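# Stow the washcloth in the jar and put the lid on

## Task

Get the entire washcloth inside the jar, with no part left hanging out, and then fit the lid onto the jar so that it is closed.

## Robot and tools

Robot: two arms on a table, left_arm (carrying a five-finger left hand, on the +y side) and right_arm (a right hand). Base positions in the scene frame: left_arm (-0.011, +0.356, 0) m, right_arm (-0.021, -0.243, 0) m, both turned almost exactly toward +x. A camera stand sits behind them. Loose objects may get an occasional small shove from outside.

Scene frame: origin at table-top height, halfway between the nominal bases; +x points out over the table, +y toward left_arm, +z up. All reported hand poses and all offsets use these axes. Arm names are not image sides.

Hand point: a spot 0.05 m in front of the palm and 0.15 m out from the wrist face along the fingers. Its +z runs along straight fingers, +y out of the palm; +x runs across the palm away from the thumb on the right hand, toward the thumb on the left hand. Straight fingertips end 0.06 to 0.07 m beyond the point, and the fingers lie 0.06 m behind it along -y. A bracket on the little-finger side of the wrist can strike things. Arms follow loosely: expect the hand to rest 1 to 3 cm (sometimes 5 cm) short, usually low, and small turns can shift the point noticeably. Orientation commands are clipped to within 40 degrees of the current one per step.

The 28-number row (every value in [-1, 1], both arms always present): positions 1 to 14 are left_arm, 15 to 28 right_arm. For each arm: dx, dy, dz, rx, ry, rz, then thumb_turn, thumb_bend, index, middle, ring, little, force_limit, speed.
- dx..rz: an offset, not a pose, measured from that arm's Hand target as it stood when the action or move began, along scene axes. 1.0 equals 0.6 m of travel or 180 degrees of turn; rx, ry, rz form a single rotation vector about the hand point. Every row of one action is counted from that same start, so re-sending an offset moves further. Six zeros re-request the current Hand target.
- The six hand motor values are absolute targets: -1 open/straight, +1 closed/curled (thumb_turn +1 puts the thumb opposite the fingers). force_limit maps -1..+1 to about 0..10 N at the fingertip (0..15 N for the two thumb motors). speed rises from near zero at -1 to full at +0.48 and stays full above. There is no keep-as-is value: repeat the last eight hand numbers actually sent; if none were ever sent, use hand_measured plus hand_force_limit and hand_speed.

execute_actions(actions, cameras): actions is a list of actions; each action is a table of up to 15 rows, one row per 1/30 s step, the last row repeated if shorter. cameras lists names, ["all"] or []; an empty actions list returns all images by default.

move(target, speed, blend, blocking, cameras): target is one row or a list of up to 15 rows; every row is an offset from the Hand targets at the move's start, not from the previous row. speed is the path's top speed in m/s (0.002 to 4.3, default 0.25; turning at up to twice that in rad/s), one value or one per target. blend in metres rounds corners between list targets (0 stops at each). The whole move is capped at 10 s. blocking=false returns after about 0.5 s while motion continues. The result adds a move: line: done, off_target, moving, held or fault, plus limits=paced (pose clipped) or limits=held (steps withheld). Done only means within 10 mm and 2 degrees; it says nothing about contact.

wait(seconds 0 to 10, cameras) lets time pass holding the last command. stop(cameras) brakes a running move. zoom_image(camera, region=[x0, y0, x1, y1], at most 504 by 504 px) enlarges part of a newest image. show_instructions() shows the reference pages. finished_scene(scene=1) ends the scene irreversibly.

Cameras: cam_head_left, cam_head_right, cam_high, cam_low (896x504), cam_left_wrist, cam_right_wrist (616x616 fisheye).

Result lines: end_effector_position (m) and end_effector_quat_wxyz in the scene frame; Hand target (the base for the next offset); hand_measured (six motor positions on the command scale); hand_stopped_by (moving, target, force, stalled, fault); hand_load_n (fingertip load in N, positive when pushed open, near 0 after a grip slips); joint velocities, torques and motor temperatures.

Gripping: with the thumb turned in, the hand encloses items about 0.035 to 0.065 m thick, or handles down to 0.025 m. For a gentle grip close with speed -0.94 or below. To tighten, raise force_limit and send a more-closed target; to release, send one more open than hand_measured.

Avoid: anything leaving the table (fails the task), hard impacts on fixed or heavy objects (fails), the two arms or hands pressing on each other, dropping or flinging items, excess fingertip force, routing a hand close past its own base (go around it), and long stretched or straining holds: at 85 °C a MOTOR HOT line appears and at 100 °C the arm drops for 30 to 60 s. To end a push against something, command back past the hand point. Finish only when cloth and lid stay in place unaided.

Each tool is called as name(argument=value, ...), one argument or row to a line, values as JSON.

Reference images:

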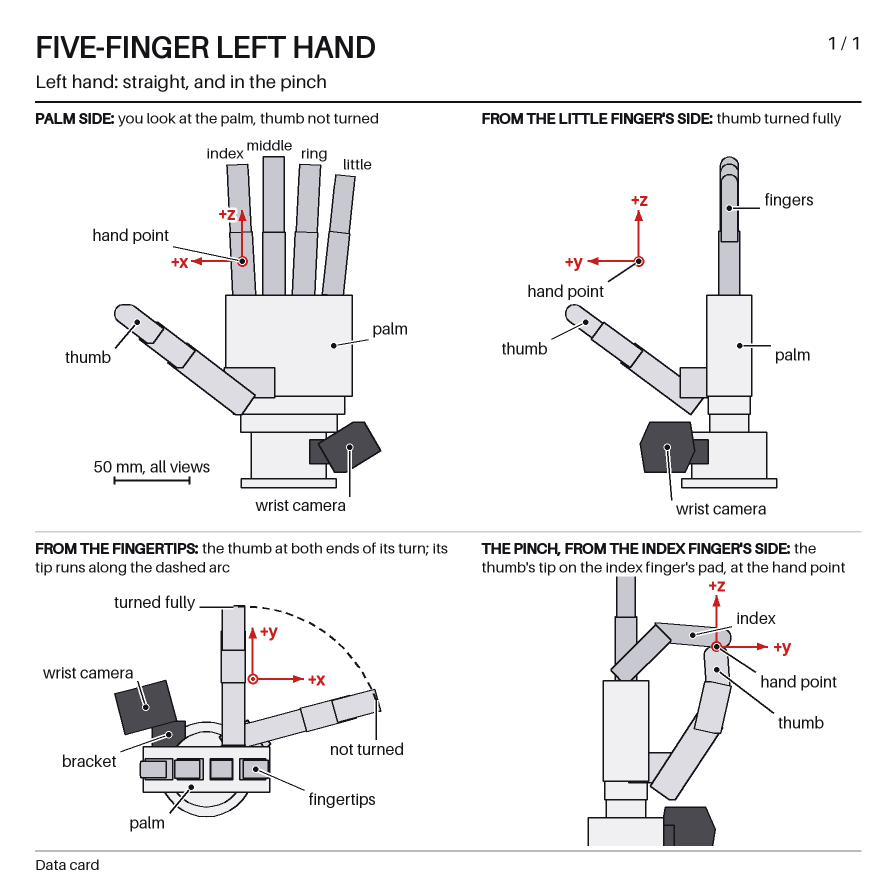

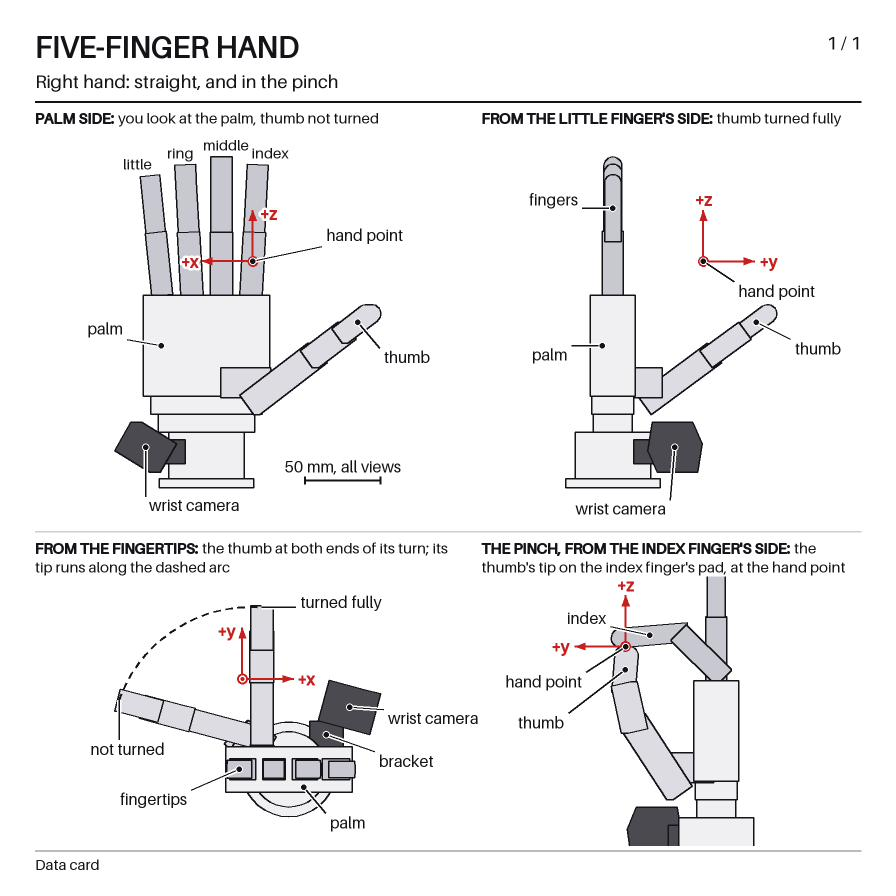

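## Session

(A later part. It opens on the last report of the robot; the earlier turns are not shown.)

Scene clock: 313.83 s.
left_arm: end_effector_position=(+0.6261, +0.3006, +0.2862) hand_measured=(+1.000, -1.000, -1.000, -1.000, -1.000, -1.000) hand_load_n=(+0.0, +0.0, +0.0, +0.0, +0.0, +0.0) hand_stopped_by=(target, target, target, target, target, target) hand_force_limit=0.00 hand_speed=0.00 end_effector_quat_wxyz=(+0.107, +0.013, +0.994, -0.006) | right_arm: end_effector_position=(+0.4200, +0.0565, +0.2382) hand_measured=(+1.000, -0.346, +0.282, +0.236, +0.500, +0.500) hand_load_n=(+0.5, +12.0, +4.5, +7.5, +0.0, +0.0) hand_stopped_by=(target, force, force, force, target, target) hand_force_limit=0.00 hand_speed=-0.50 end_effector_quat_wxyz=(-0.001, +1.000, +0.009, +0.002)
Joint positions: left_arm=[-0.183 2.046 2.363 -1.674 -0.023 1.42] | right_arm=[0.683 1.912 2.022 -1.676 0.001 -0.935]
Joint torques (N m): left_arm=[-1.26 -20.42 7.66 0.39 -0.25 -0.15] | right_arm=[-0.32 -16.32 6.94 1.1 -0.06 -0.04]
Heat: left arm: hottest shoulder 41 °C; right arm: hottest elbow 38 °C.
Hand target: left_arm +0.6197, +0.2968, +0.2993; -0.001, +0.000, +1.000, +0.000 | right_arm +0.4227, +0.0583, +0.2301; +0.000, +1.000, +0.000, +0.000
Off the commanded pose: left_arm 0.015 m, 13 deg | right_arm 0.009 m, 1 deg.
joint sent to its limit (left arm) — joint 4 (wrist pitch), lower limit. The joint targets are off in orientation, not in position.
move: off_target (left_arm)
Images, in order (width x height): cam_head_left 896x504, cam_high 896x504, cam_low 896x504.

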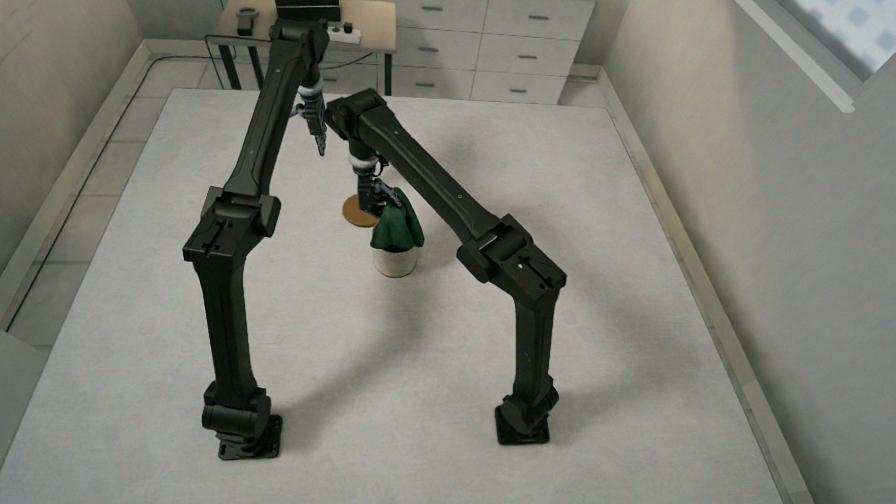

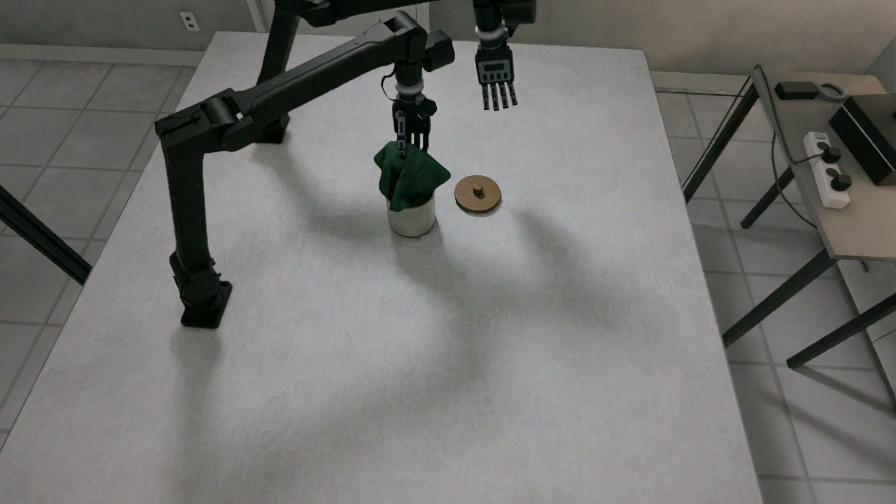

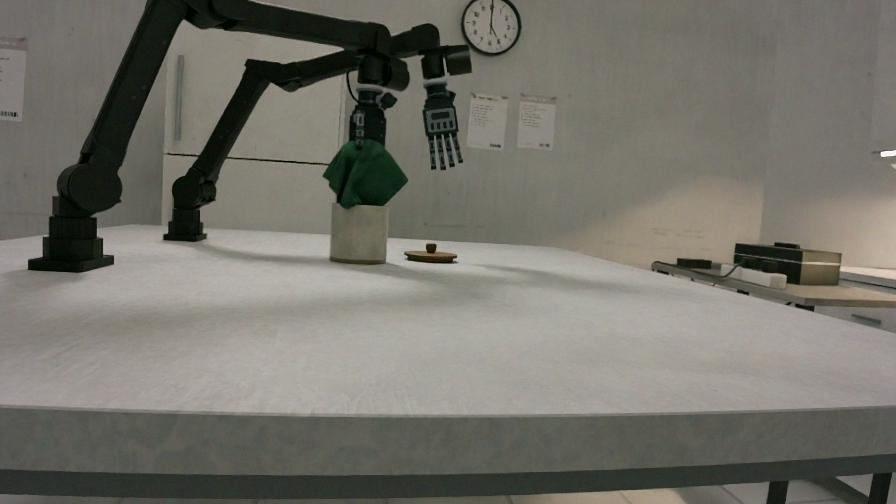

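move(
  target=[
    [0, 0.0, 0, 0,0,0, 1, -1, -1, -1, -1, -1, 0, 0, 0.03, 0.027, 0.09, 0,0,0, 1, 0.05, 0.5, 0.5, 0.5, 0.5, 0.0, -0.5],
  ],
  speed=0.15,
  cameras=["cam_low", "cam_head_left", "cam_high"],
)

zoom_image(
  camera="cam_head_left",
  region=[340, 130, 500, 290],
)

zoom_image(
  camera="cam_high",
  region=[340, 100, 520, 260],
)

zoom_image(
  camera="cam_low",
  region=[280, 60, 500, 280],
)

Scene clock: 329.53 s.
left_arm: end_effector_position=(+0.6261, +0.3006, +0.2862) hand_measured=(+1.000, -1.000, -1.000, -1.000, -1.000, -1.000) hand_load_n=(+0.0, -0.5, +0.0, +0.0, +0.0, +0.0) hand_stopped_by=(target, target, target, target, target, target) hand_force_limit=0.00 hand_speed=0.00 end_effector_quat_wxyz=(+0.107, +0.013, +0.994, -0.006) | right_arm: end_effector_position=(+0.4346, +0.0666, +0.2702) hand_measured=(+1.000, -0.346, +0.282, +0.236, +0.500, +0.500) hand_load_n=(+1.0, +12.0, +4.5, +7.5, +0.5, +0.0) hand_stopped_by=(target, force, force, force, target, target) hand_force_limit=0.00 hand_speed=-0.50 end_effector_quat_wxyz=(-0.023, +0.999, +0.009, +0.035)
Joint positions: left_arm=[-0.183 2.046 2.363 -1.674 -0.023 1.42] | right_arm=[0.683 1.919 2.127 -1.696 0.005 -0.935]
Joint torques (N m): left_arm=[-0.67 -19.96 7.69 0.8 -0.24 -0.12] | right_arm=[0.32 -16.56 11.11 0.4 0.09 -0.05]
Heat: left arm: hottest shoulder 41 °C; right arm: hottest shoulder 37 °C.
Hand target: left_arm +0.6197, +0.2968, +0.2993; -0.001, +0.000, +1.000, +0.000 | right_arm +0.4407, +0.0744, +0.2842; +0.000, +1.000, +0.000, +0.000
Off the commanded pose: left_arm 0.015 m, 13 deg | right_arm 0.017 m, 5 deg.
joint sent to its limit (left arm) — joint 4 (wrist pitch), lower limit. The joint targets are off in orientation, not in position.
joint sent to its limit (right arm) — joint 4 (wrist pitch), lower limit. The joint targets are off in orientation, not in position.
move: off_target (left_arm, right_arm)
Images, in order (width x height): cam_head_left 896x504, cam_high 896x504, cam_low 896x504.

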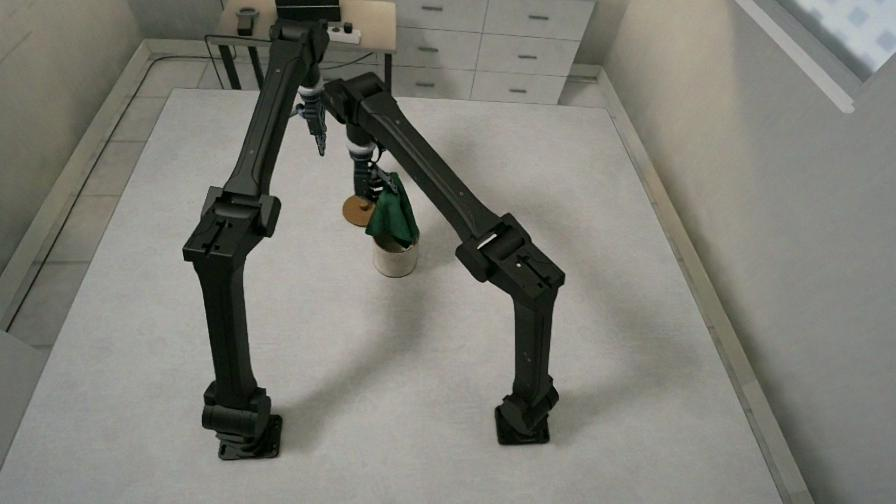

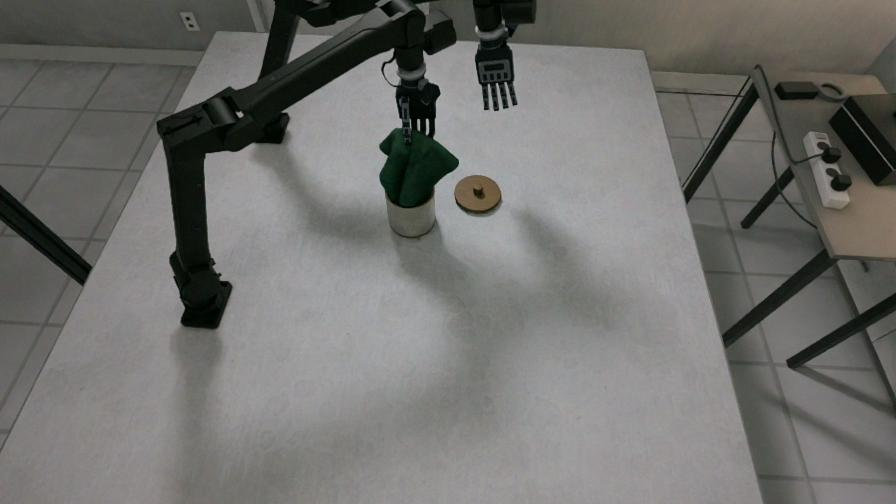

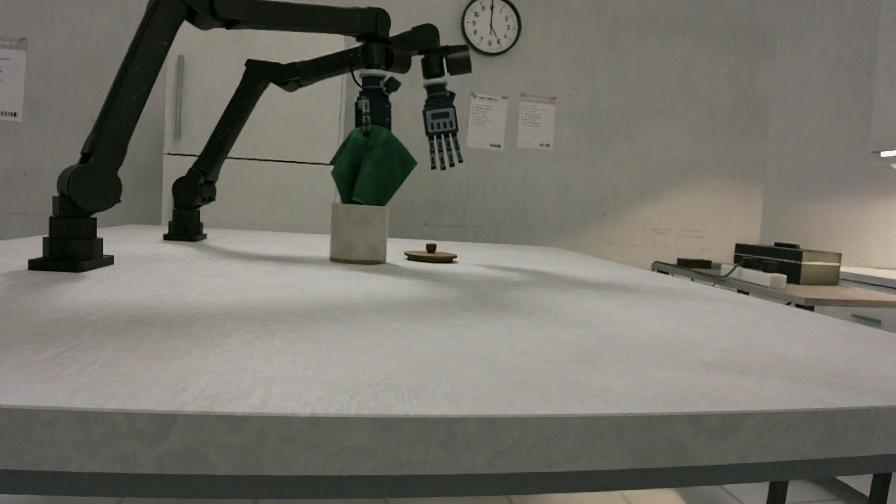

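Scaled by 3.150 from the camera's 896x504 image, which has a finer 1280x720 frame.

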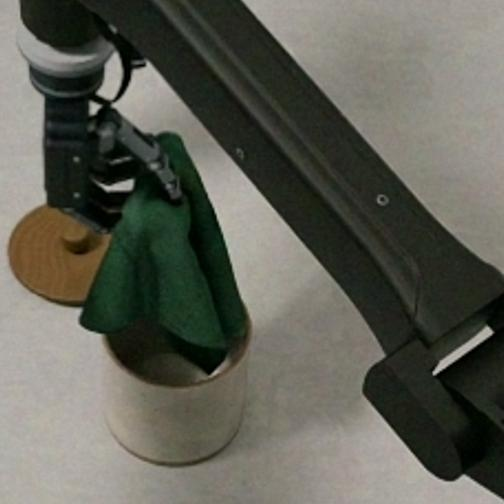

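Scaled by 2.800 from the camera's 896x504 image, which has a finer 1280x720 frame.

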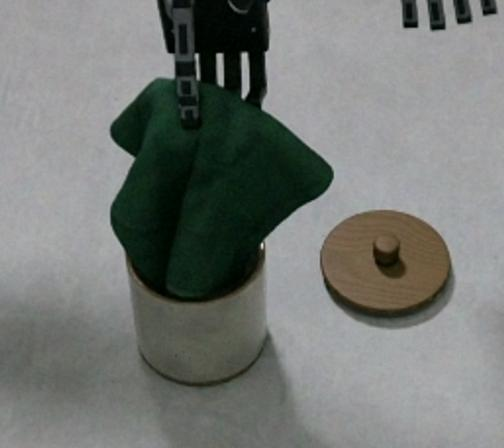

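Scaled by 2.291 from the camera's 896x504 image, which has a finer 1280x720 frame.

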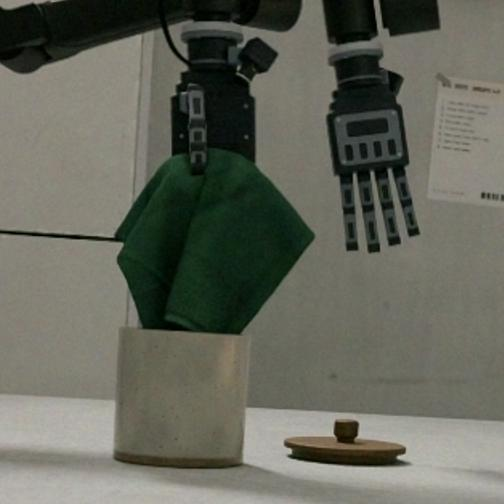

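move(
  target=[
    [0, 0.0, 0, 0,0,0, 1, -1, -1, -1, -1, -1, 0, 0, 0.0, -0.013, -0.09, 0,0,0, 1, 0.05, 0.5, 0.5, 0.5, 0.5, 0.0, -0.5],
  ],
  speed=0.12,
  cameras=["cam_low", "cam_head_left", "cam_high"],
)

zoom_image(
  camera="cam_head_left",
  region=[340, 130, 500, 290],
)

zoom_image(
  camera="cam_high",
  region=[340, 100, 520, 260],
)

zoom_image(
  camera="cam_low",
  region=[280, 60, 500, 280],
)

Scene clock: 342.50 s.
left_arm: end_effector_position=(+0.6261, +0.3006, +0.2862) hand_measured=(+1.000, -1.000, -1.000, -1.000, -1.000, -1.000) hand_load_n=(+0.0, +0.0, +0.0, +0.0, +0.0, +0.0) hand_stopped_by=(target, target, target, target, target, target) hand_force_limit=0.00 hand_speed=0.00 end_effector_quat_wxyz=(+0.107, +0.013, +0.994, -0.006) | right_arm: end_effector_position=(+0.4386, +0.0708, +0.2396) hand_measured=(+1.000, -0.346, +0.282, +0.236, +0.500, +0.500) hand_load_n=(+1.0, +12.0, +4.5, +7.5, +0.0, +0.0) hand_stopped_by=(target, force, force, force, target, target) hand_force_limit=0.00 hand_speed=-0.50 end_effector_quat_wxyz=(-0.007, +1.000, +0.009, +0.010)
Joint positions: left_arm=[-0.183 2.046 2.363 -1.674 -0.023 1.42] | right_arm=[0.683 1.973 2.122 -1.696 0.001 -0.935]
Joint torques (N m): left_arm=[-0.21 -19.96 7.84 0.38 -0.18 -0.1] | right_arm=[-0.91 -17.14 6.76 0.51 -0.06 -0.1]
Heat: left arm: hottest shoulder 41 °C; right arm: hottest elbow 38 °C.
Hand target: left_arm +0.6197, +0.2968, +0.2993; -0.001, +0.000, +1.000, +0.000 | right_arm +0.4407, +0.0667, +0.2302; +0.000, +1.000, +0.000, +0.000
Off the commanded pose: left_arm 0.015 m, 13 deg | right_arm 0.011 m, 2 deg.
joint sent to its limit (left arm) — joint 4 (wrist pitch), lower limit. The joint targets are off in orientation, not in position.
move: off_target (left_arm, right_arm)
Images, in order (width x height): cam_head_left 896x504, cam_high 896x504, cam_low 896x504.

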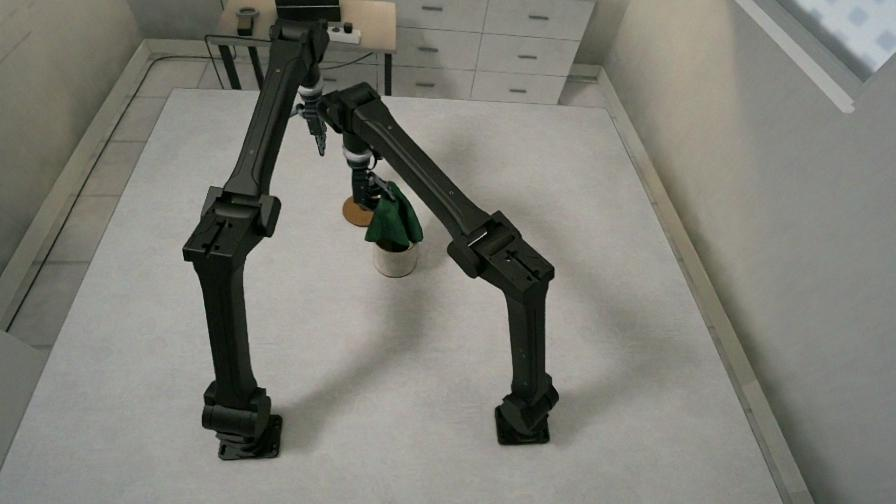

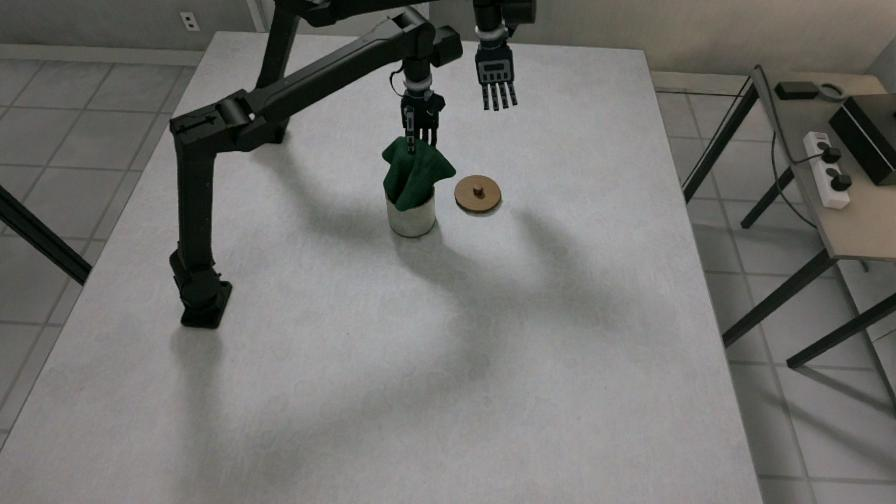

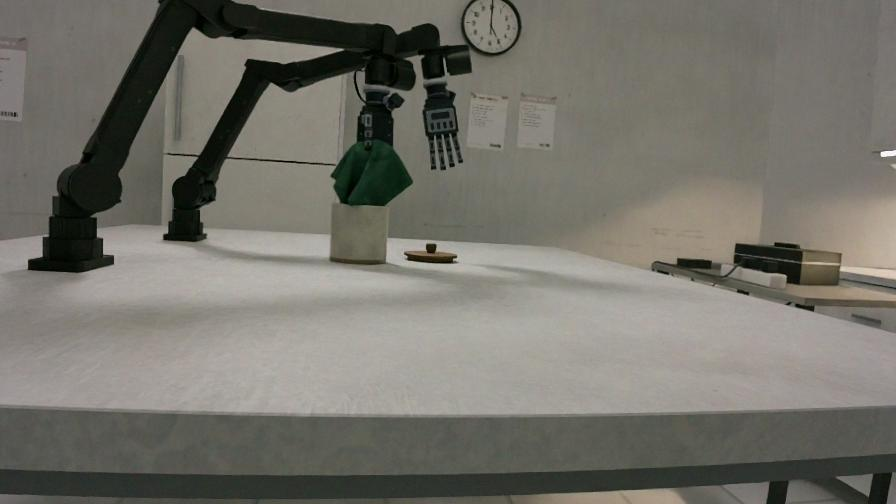

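Scaled by 3.150 from the camera's 896x504 image, which has a finer 1280x720 frame.

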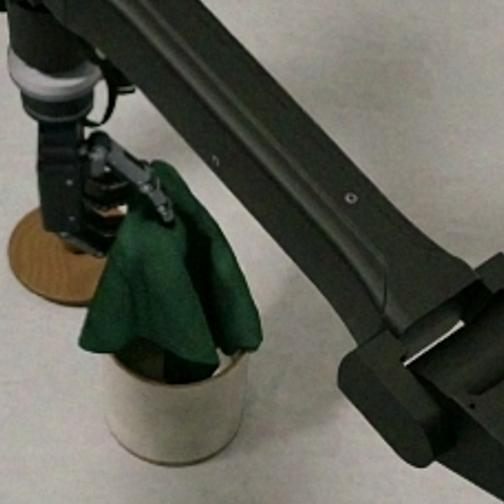

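Scaled by 2.800 from the camera's 896x504 image, which has a finer 1280x720 frame.

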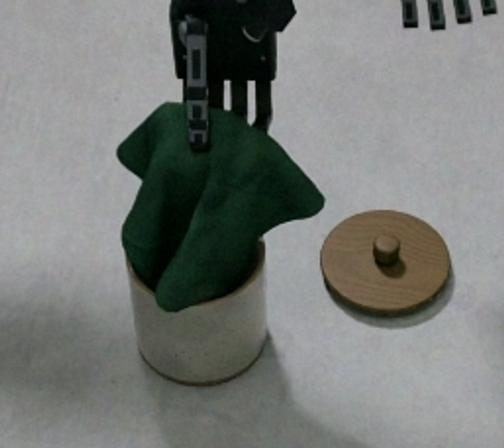

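Scaled by 2.291 from the camera's 896x504 image, which has a finer 1280x720 frame.

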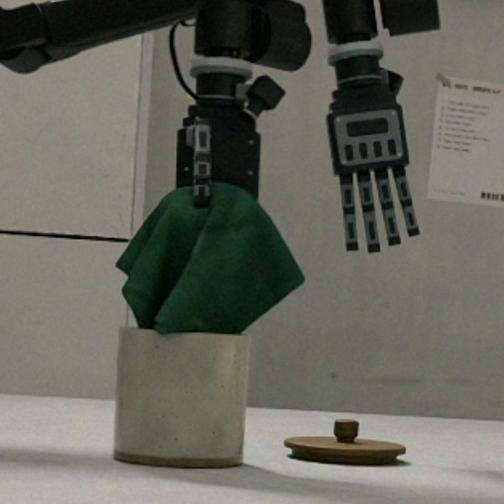

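move(
  target=[
    [0, 0.0, 0, 0,0,0, 1, -1, -1, -1, -1, -1, 0, 0, 0.015, 0.0, 0.08, 0,0,0, 1, 0.05, 0.5, 0.5, 0.5, 0.5, 0.0, -0.5],
    [0, 0.0, 0, 0,0,0, 1, -1, -1, -1, -1, -1, 0, 0, 0.015, 0.045, 0.08, 0,0,0, 1, 0.05, 0.5, 0.5, 0.5, 0.5, 0.0, -0.5],
    [0, 0.0, 0, 0,0,0, 1, -1, -1, -1, -1, -1, 0, 0, 0.015, 0.045, -0.03, 0,0,0, 1, 0.05, 0.5, 0.5, 0.5, 0.5, 0.0, -0.5],
  ],
  speed=0.12,
  cameras=["cam_low", "cam_head_left", "cam_high"],
)

zoom_image(
  camera="cam_head_left",
  region=[340, 130, 500, 290],
)

zoom_image(
  camera="cam_high",
  region=[340, 100, 520, 260],
)

zoom_image(
  camera="cam_low",
  region=[280, 60, 500, 280],
)

Scene clock: 363.63 s.
left_arm: end_effector_position=(+0.6261, +0.3006, +0.2862) hand_measured=(+1.000, -1.000, -1.000, -1.000, -1.000, -1.000) hand_load_n=(+0.0, +0.0, +0.0, +0.0, +0.0, +0.0) hand_stopped_by=(target, target, target, target, target, target) hand_force_limit=0.00 hand_speed=0.00 end_effector_quat_wxyz=(+0.107, +0.013, +0.994, -0.006) | right_arm: end_effector_position=(+0.4505, +0.0913, +0.2185) hand_measured=(+1.000, -0.346, +0.282, +0.236, +0.500, +0.500) hand_load_n=(+0.5, +12.0, +4.5, +8.0, +0.5, +0.0) hand_stopped_by=(target, force, force, force, target, target) hand_force_limit=0.00 hand_speed=-0.50 end_effector_quat_wxyz=(-0.004, +1.000, +0.007, +0.005)
Joint positions: left_arm=[-0.183 2.046 2.363 -1.674 -0.023 1.42] | right_arm=[0.696 2.052 2.19 -1.696 0.001 -0.916]
Joint torques (N m): left_arm=[-0.85 -19.78 7.51 0.39 -0.28 -0.13] | right_arm=[0.15 -18.49 7.28 0.61 -0.05 -0.03]
Heat: left arm: hottest shoulder 42 °C; right arm: hottest shoulder 37 °C.
Hand target: left_arm +0.6197, +0.2968, +0.2993; -0.001, +0.000, +1.000, +0.000 | right_arm +0.4497, +0.0937, +0.2120; +0.000, +1.000, +0.000, +0.000
Off the commanded pose: left_arm 0.015 m, 13 deg | right_arm 0.007 m, 1 deg.
joint sent to its limit (left arm) — joint 4 (wrist pitch), lower limit. The joint targets are off in orientation, not in position.
move: off_target (left_arm)
Images, in order (width x height): cam_head_left 896x504, cam_high 896x504, cam_low 896x504.

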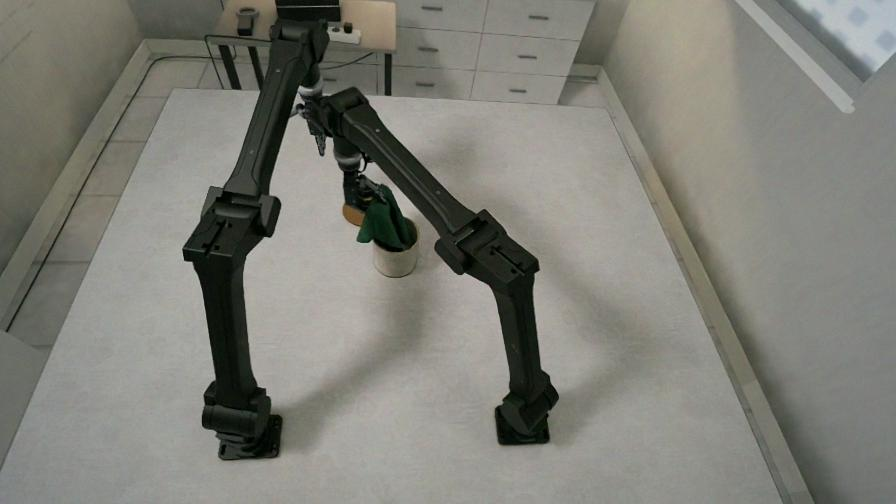

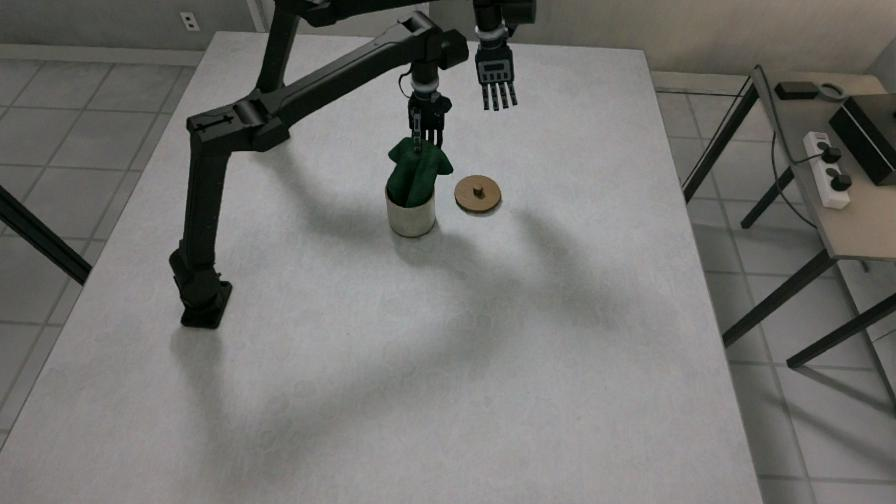

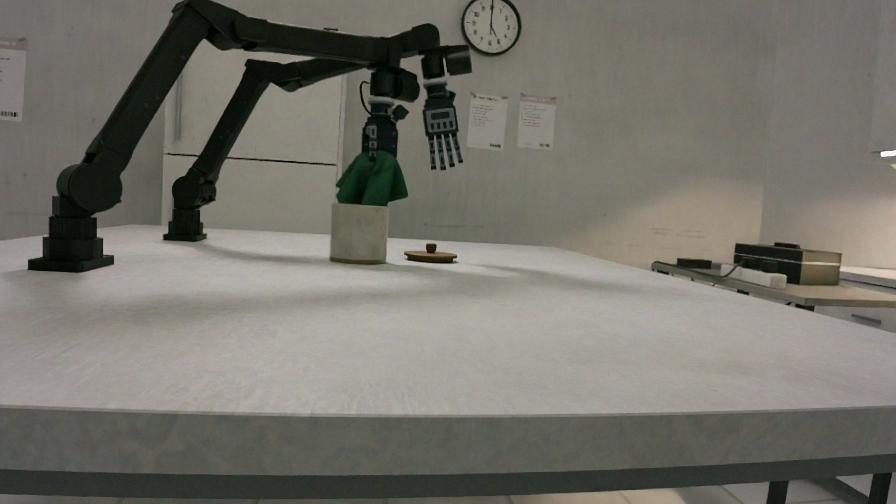

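Scaled by 3.150 from the camera's 896x504 image, which has a finer 1280x720 frame.

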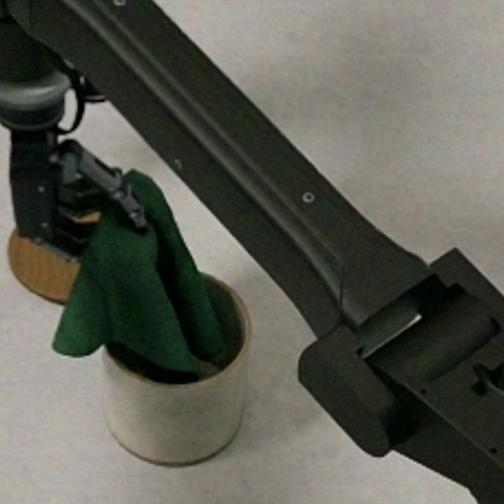

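Scaled by 2.800 from the camera's 896x504 image, which has a finer 1280x720 frame.

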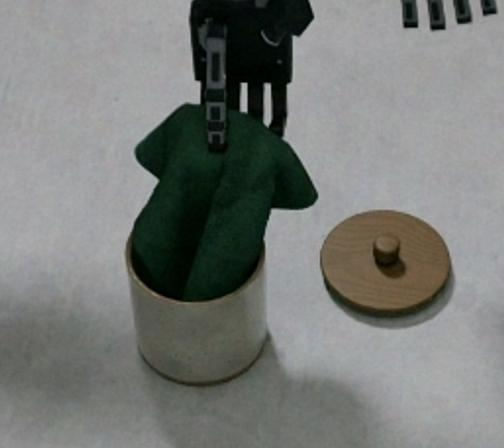

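Scaled by 2.291 from the camera's 896x504 image, which has a finer 1280x720 frame.

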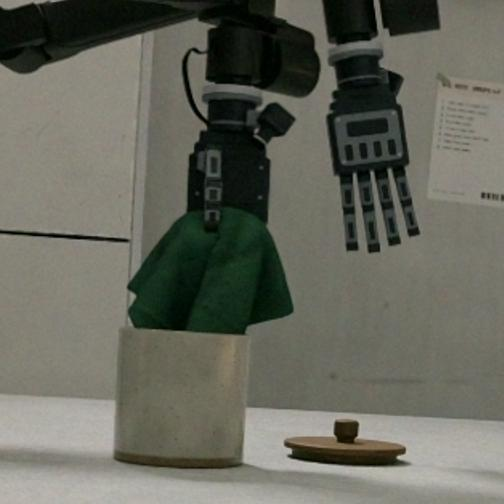

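move(
  target=[
    [0, 0.0, 0, 0,0,0, 1, -1, -1, -1, -1, -1, 0, 0, 0.0, 0.0, 0.17, 0,0,0, 1, 0.05, 0.5, 0.5, 0.5, 0.5, 0.0, -0.5],
    [0, 0.0, 0, 0,0,0, 1, -1, -1, -1, -1, -1, 0, 0, -0.03, -0.081, 0.17, 0,0,0, 1, 0.05, 0.5, 0.5, 0.5, 0.5, 0.0, -0.5],
  ],
  speed=0.15,
  cameras=["cam_low", "cam_head_left", "cam_high", "cam_head_right"],
)

zoom_image(
  camera="cam_head_left",
  region=[340, 130, 500, 290],
)

zoom_image(
  camera="cam_high",
  region=[340, 100, 520, 260],
)

zoom_image(
  camera="cam_low",
  region=[280, 60, 500, 280],
)

Scene clock: 384.50 s.
left_arm: end_effector_position=(+0.6261, +0.3006, +0.2862) hand_measured=(+1.000, -1.000, -1.000, -1.000, -1.000, -1.000) hand_load_n=(+0.0, +0.0, +0.0, +0.0, +0.0, +0.0) hand_stopped_by=(target, target, target, target, target, target) hand_force_limit=0.00 hand_speed=0.00 end_effector_quat_wxyz=(+0.107, +0.013, +0.994, -0.006) | right_arm: end_effector_position=(+0.4357, +0.0527, +0.3014) hand_measured=(+1.000, -0.346, +0.282, +0.236, +0.500, +0.500) hand_load_n=(+0.5, +12.0, +4.5, +7.5, +0.5, +0.0) hand_stopped_by=(target, force, force, force, target, target) hand_force_limit=0.00 hand_speed=-0.50 end_effector_quat_wxyz=(-0.040, +0.997, -0.002, +0.060)
Joint positions: left_arm=[-0.183 2.046 2.363 -1.674 -0.023 1.42] | right_arm=[0.662 1.866 2.137 -1.697 0.008 -0.933]
Joint torques (N m): left_arm=[-0.67 -19.6 7.47 0.34 -0.29 -0.11] | right_arm=[-0.44 -19.19 6.57 0.58 0.03 -0.3]
Heat: left arm: hottest shoulder 42 °C; right arm: hottest shoulder 38 °C.
Hand target: left_arm +0.6197, +0.2968, +0.2993; -0.001, +0.000, +1.000, +0.000 | right_arm +0.4316, +0.0451, +0.3142; +0.000, +1.000, +0.000, +0.000
Off the commanded pose: left_arm 0.015 m, 13 deg | right_arm 0.015 m, 8 deg.
joint sent to its limit (left arm) — joint 4 (wrist pitch), lower limit. The joint targets are off in orientation, not in position.
joint sent to its limit (right arm) — joint 4 (wrist pitch), lower limit. The joint targets are off in orientation, not in position.
move: off_target (left_arm, right_arm)
Images, in order (width x height): cam_head_left 896x504, cam_head_right 896x504, cam_high 896x504, cam_low 896x504.

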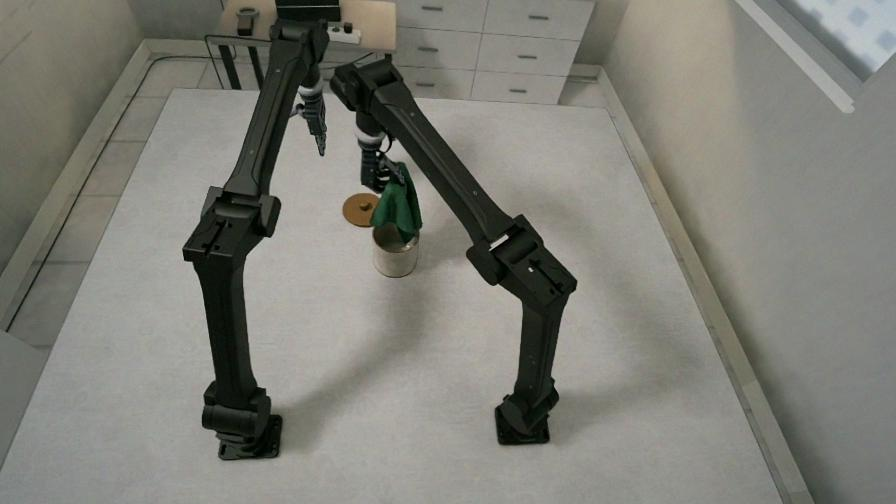

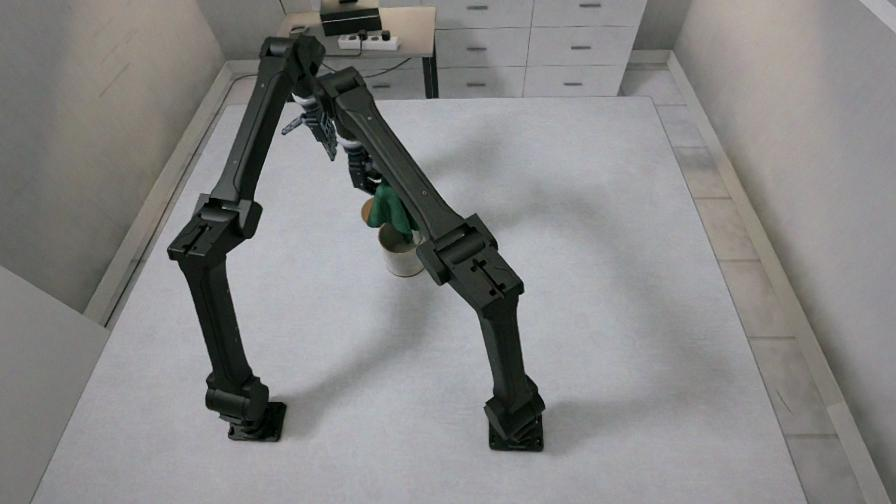

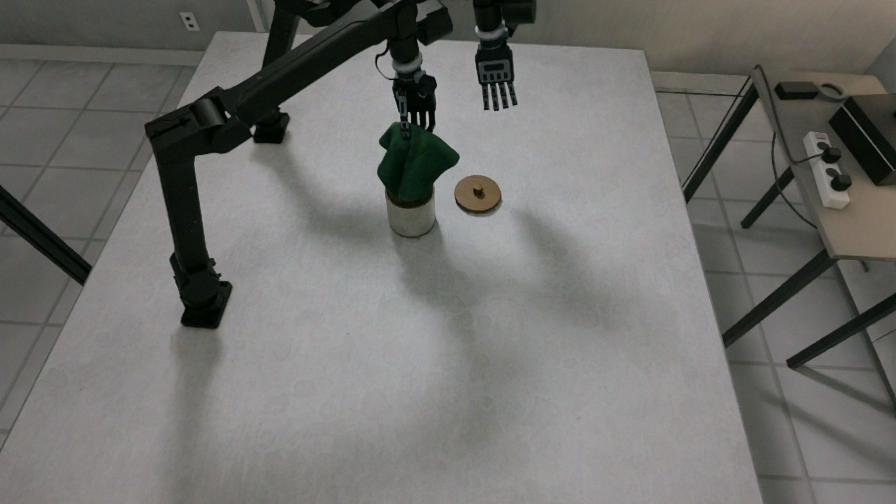

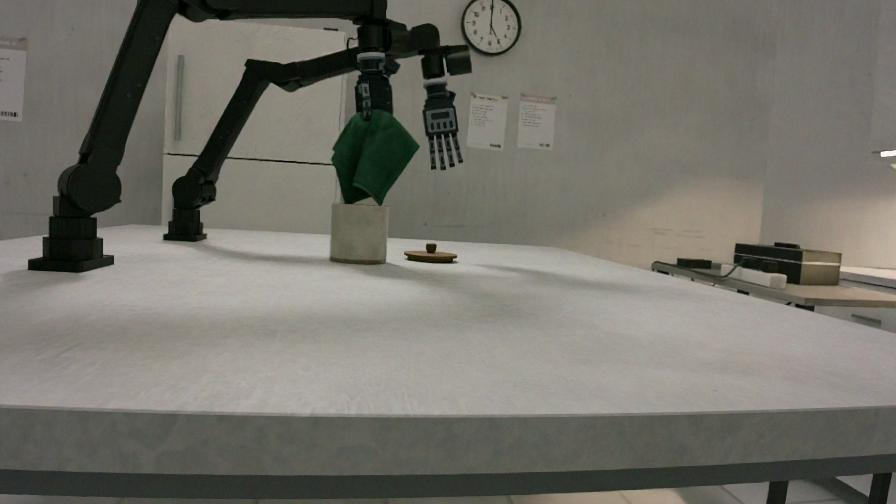

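Scaled by 3.150 from the camera's 896x504 image, which has a finer 1280x720 frame.

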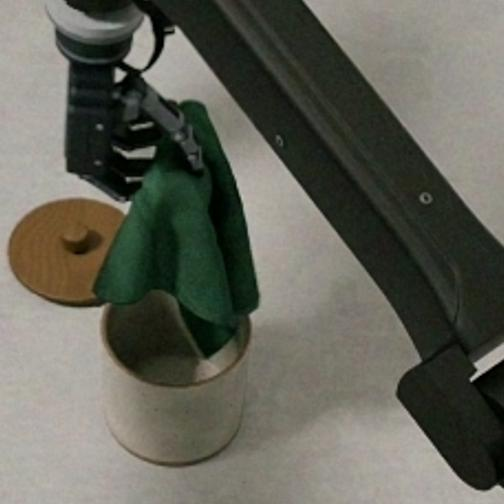

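Scaled by 2.800 from the camera's 896x504 image, which has a finer 1280x720 frame.

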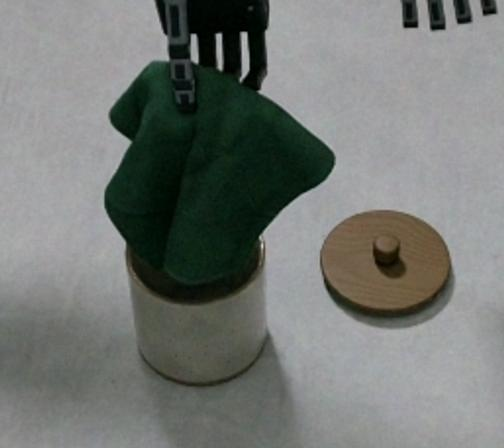

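Scaled by 2.291 from the camera's 896x504 image, which has a finer 1280x720 frame.

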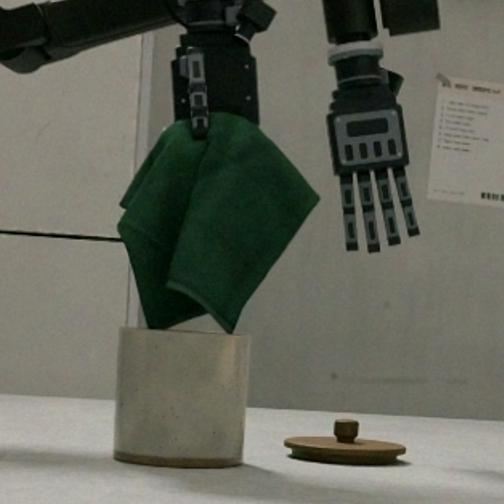

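move(
  target=[
    [0, 0.0, 0, 0,0,0, 1, -1, -1, -1, -1, -1, 0, 0, 0.0, 0.005, -0.10, 0,0,0, 1, 0.05, 0.5, 0.5, 0.5, 0.5, 0.0, -0.5],
  ],
  speed=0.1,
  cameras=["cam_low", "cam_head_left", "cam_high"],
)

zoom_image(
  camera="cam_head_left",
  region=[340, 130, 500, 290],
)

zoom_image(
  camera="cam_high",
  region=[340, 100, 520, 260],
)

zoom_image(
  camera="cam_low",
  region=[280, 60, 500, 280],
)

Scene clock: 401.03 s.
left_arm: end_effector_position=(+0.6261, +0.3006, +0.2862) hand_measured=(+1.000, -1.000, -1.000, -1.000, -1.000, -1.000) hand_load_n=(+0.0, -0.5, -0.5, +0.0, +0.0, +0.0) hand_stopped_by=(target, target, target, target, target, target) hand_force_limit=0.00 hand_speed=0.00 end_effector_quat_wxyz=(+0.107, +0.013, +0.994, -0.006) | right_arm: end_effector_position=(+0.4308, +0.0506, +0.2620) hand_measured=(+1.000, -0.346, +0.282, +0.236, +0.500, +0.500) hand_load_n=(+1.0, +12.0, +4.5, +7.5, +0.0, +0.0) hand_stopped_by=(target, force, force, force, target, target) hand_force_limit=0.00 hand_speed=-0.50 end_effector_quat_wxyz=(-0.014, +1.000, -0.002, +0.020)
Joint positions: left_arm=[-0.183 2.046 2.363 -1.674 -0.023 1.42] | right_arm=[0.662 1.904 2.079 -1.697 0.002 -0.934]
Joint torques (N m): left_arm=[-1.38 -19.9 7.76 0.4 -0.2 -0.12] | right_arm=[-0.44 -16.09 6.76 0.39 -0.04 -0.25]
Heat: left arm: hottest shoulder 42 °C; right arm: hottest shoulder 38 °C.
Hand target: left_arm +0.6197, +0.2968, +0.2993; -0.001, +0.000, +1.000, +0.000 | right_arm +0.4316, +0.0481, +0.2541; +0.000, +1.000, +0.000, +0.000
Off the commanded pose: left_arm 0.015 m, 13 deg | right_arm 0.008 m, 3 deg.
joint sent to its limit (left arm) — joint 4 (wrist pitch), lower limit. The joint targets are off in orientation, not in position.
joint sent to its limit (right arm) — joint 4 (wrist pitch), lower limit. The joint targets still meet the commanded pose.
move: off_target (left_arm, right_arm)
Images, in order (width x height): cam_head_left 896x504, cam_high 896x504, cam_low 896x504.

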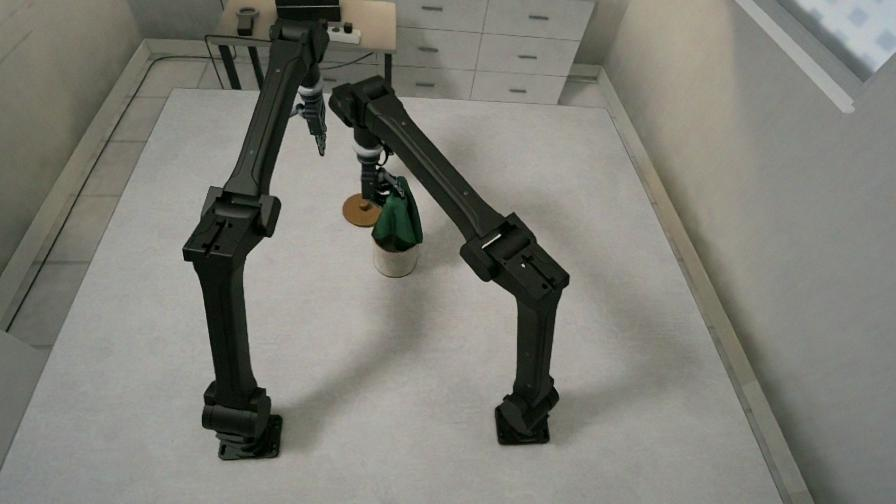

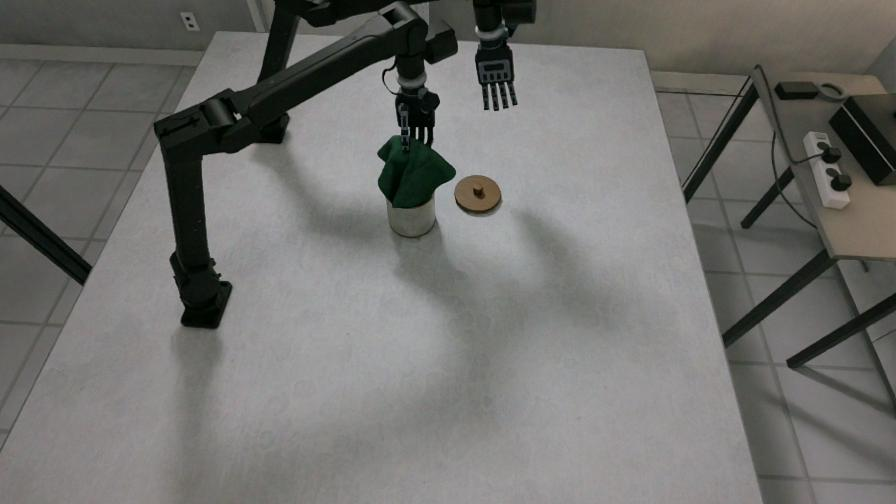

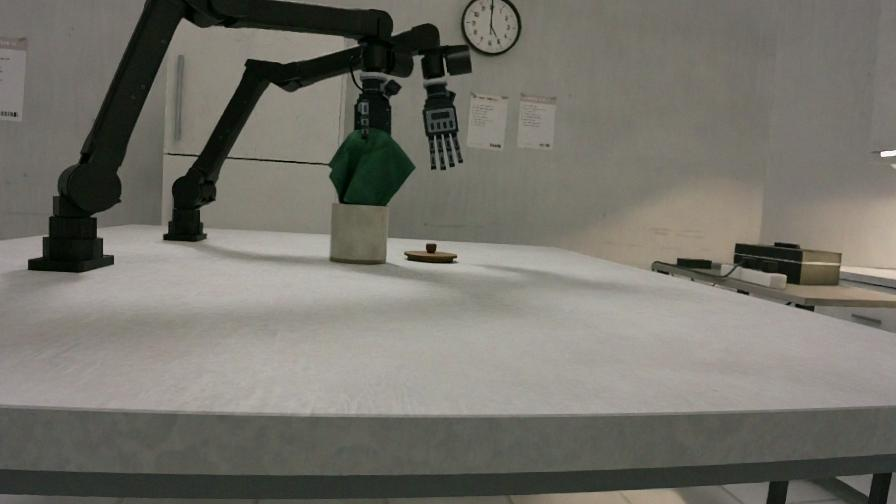

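Scaled by 3.150 from the camera's 896x504 image, which has a finer 1280x720 frame.

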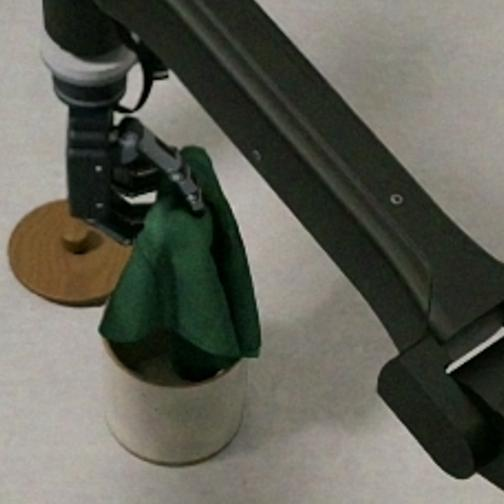

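Scaled by 2.800 from the camera's 896x504 image, which has a finer 1280x720 frame.

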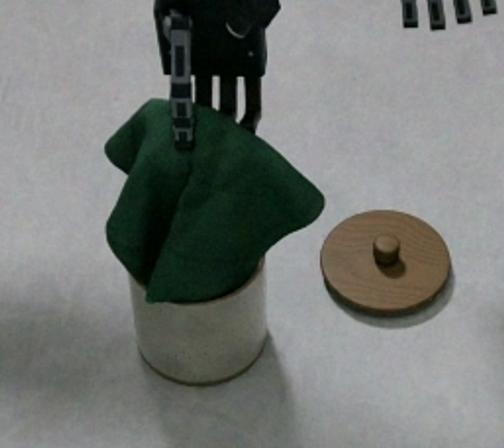

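Scaled by 2.291 from the camera's 896x504 image, which has a finer 1280x720 frame.

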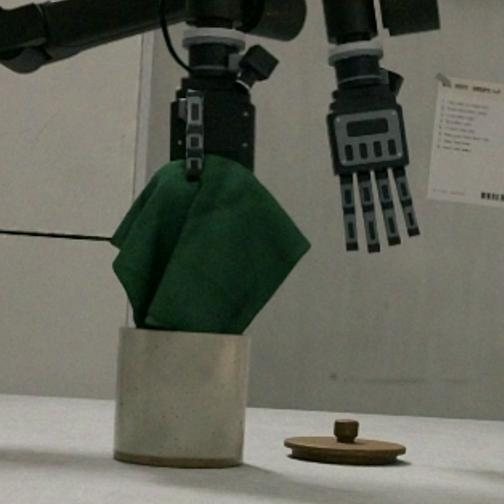

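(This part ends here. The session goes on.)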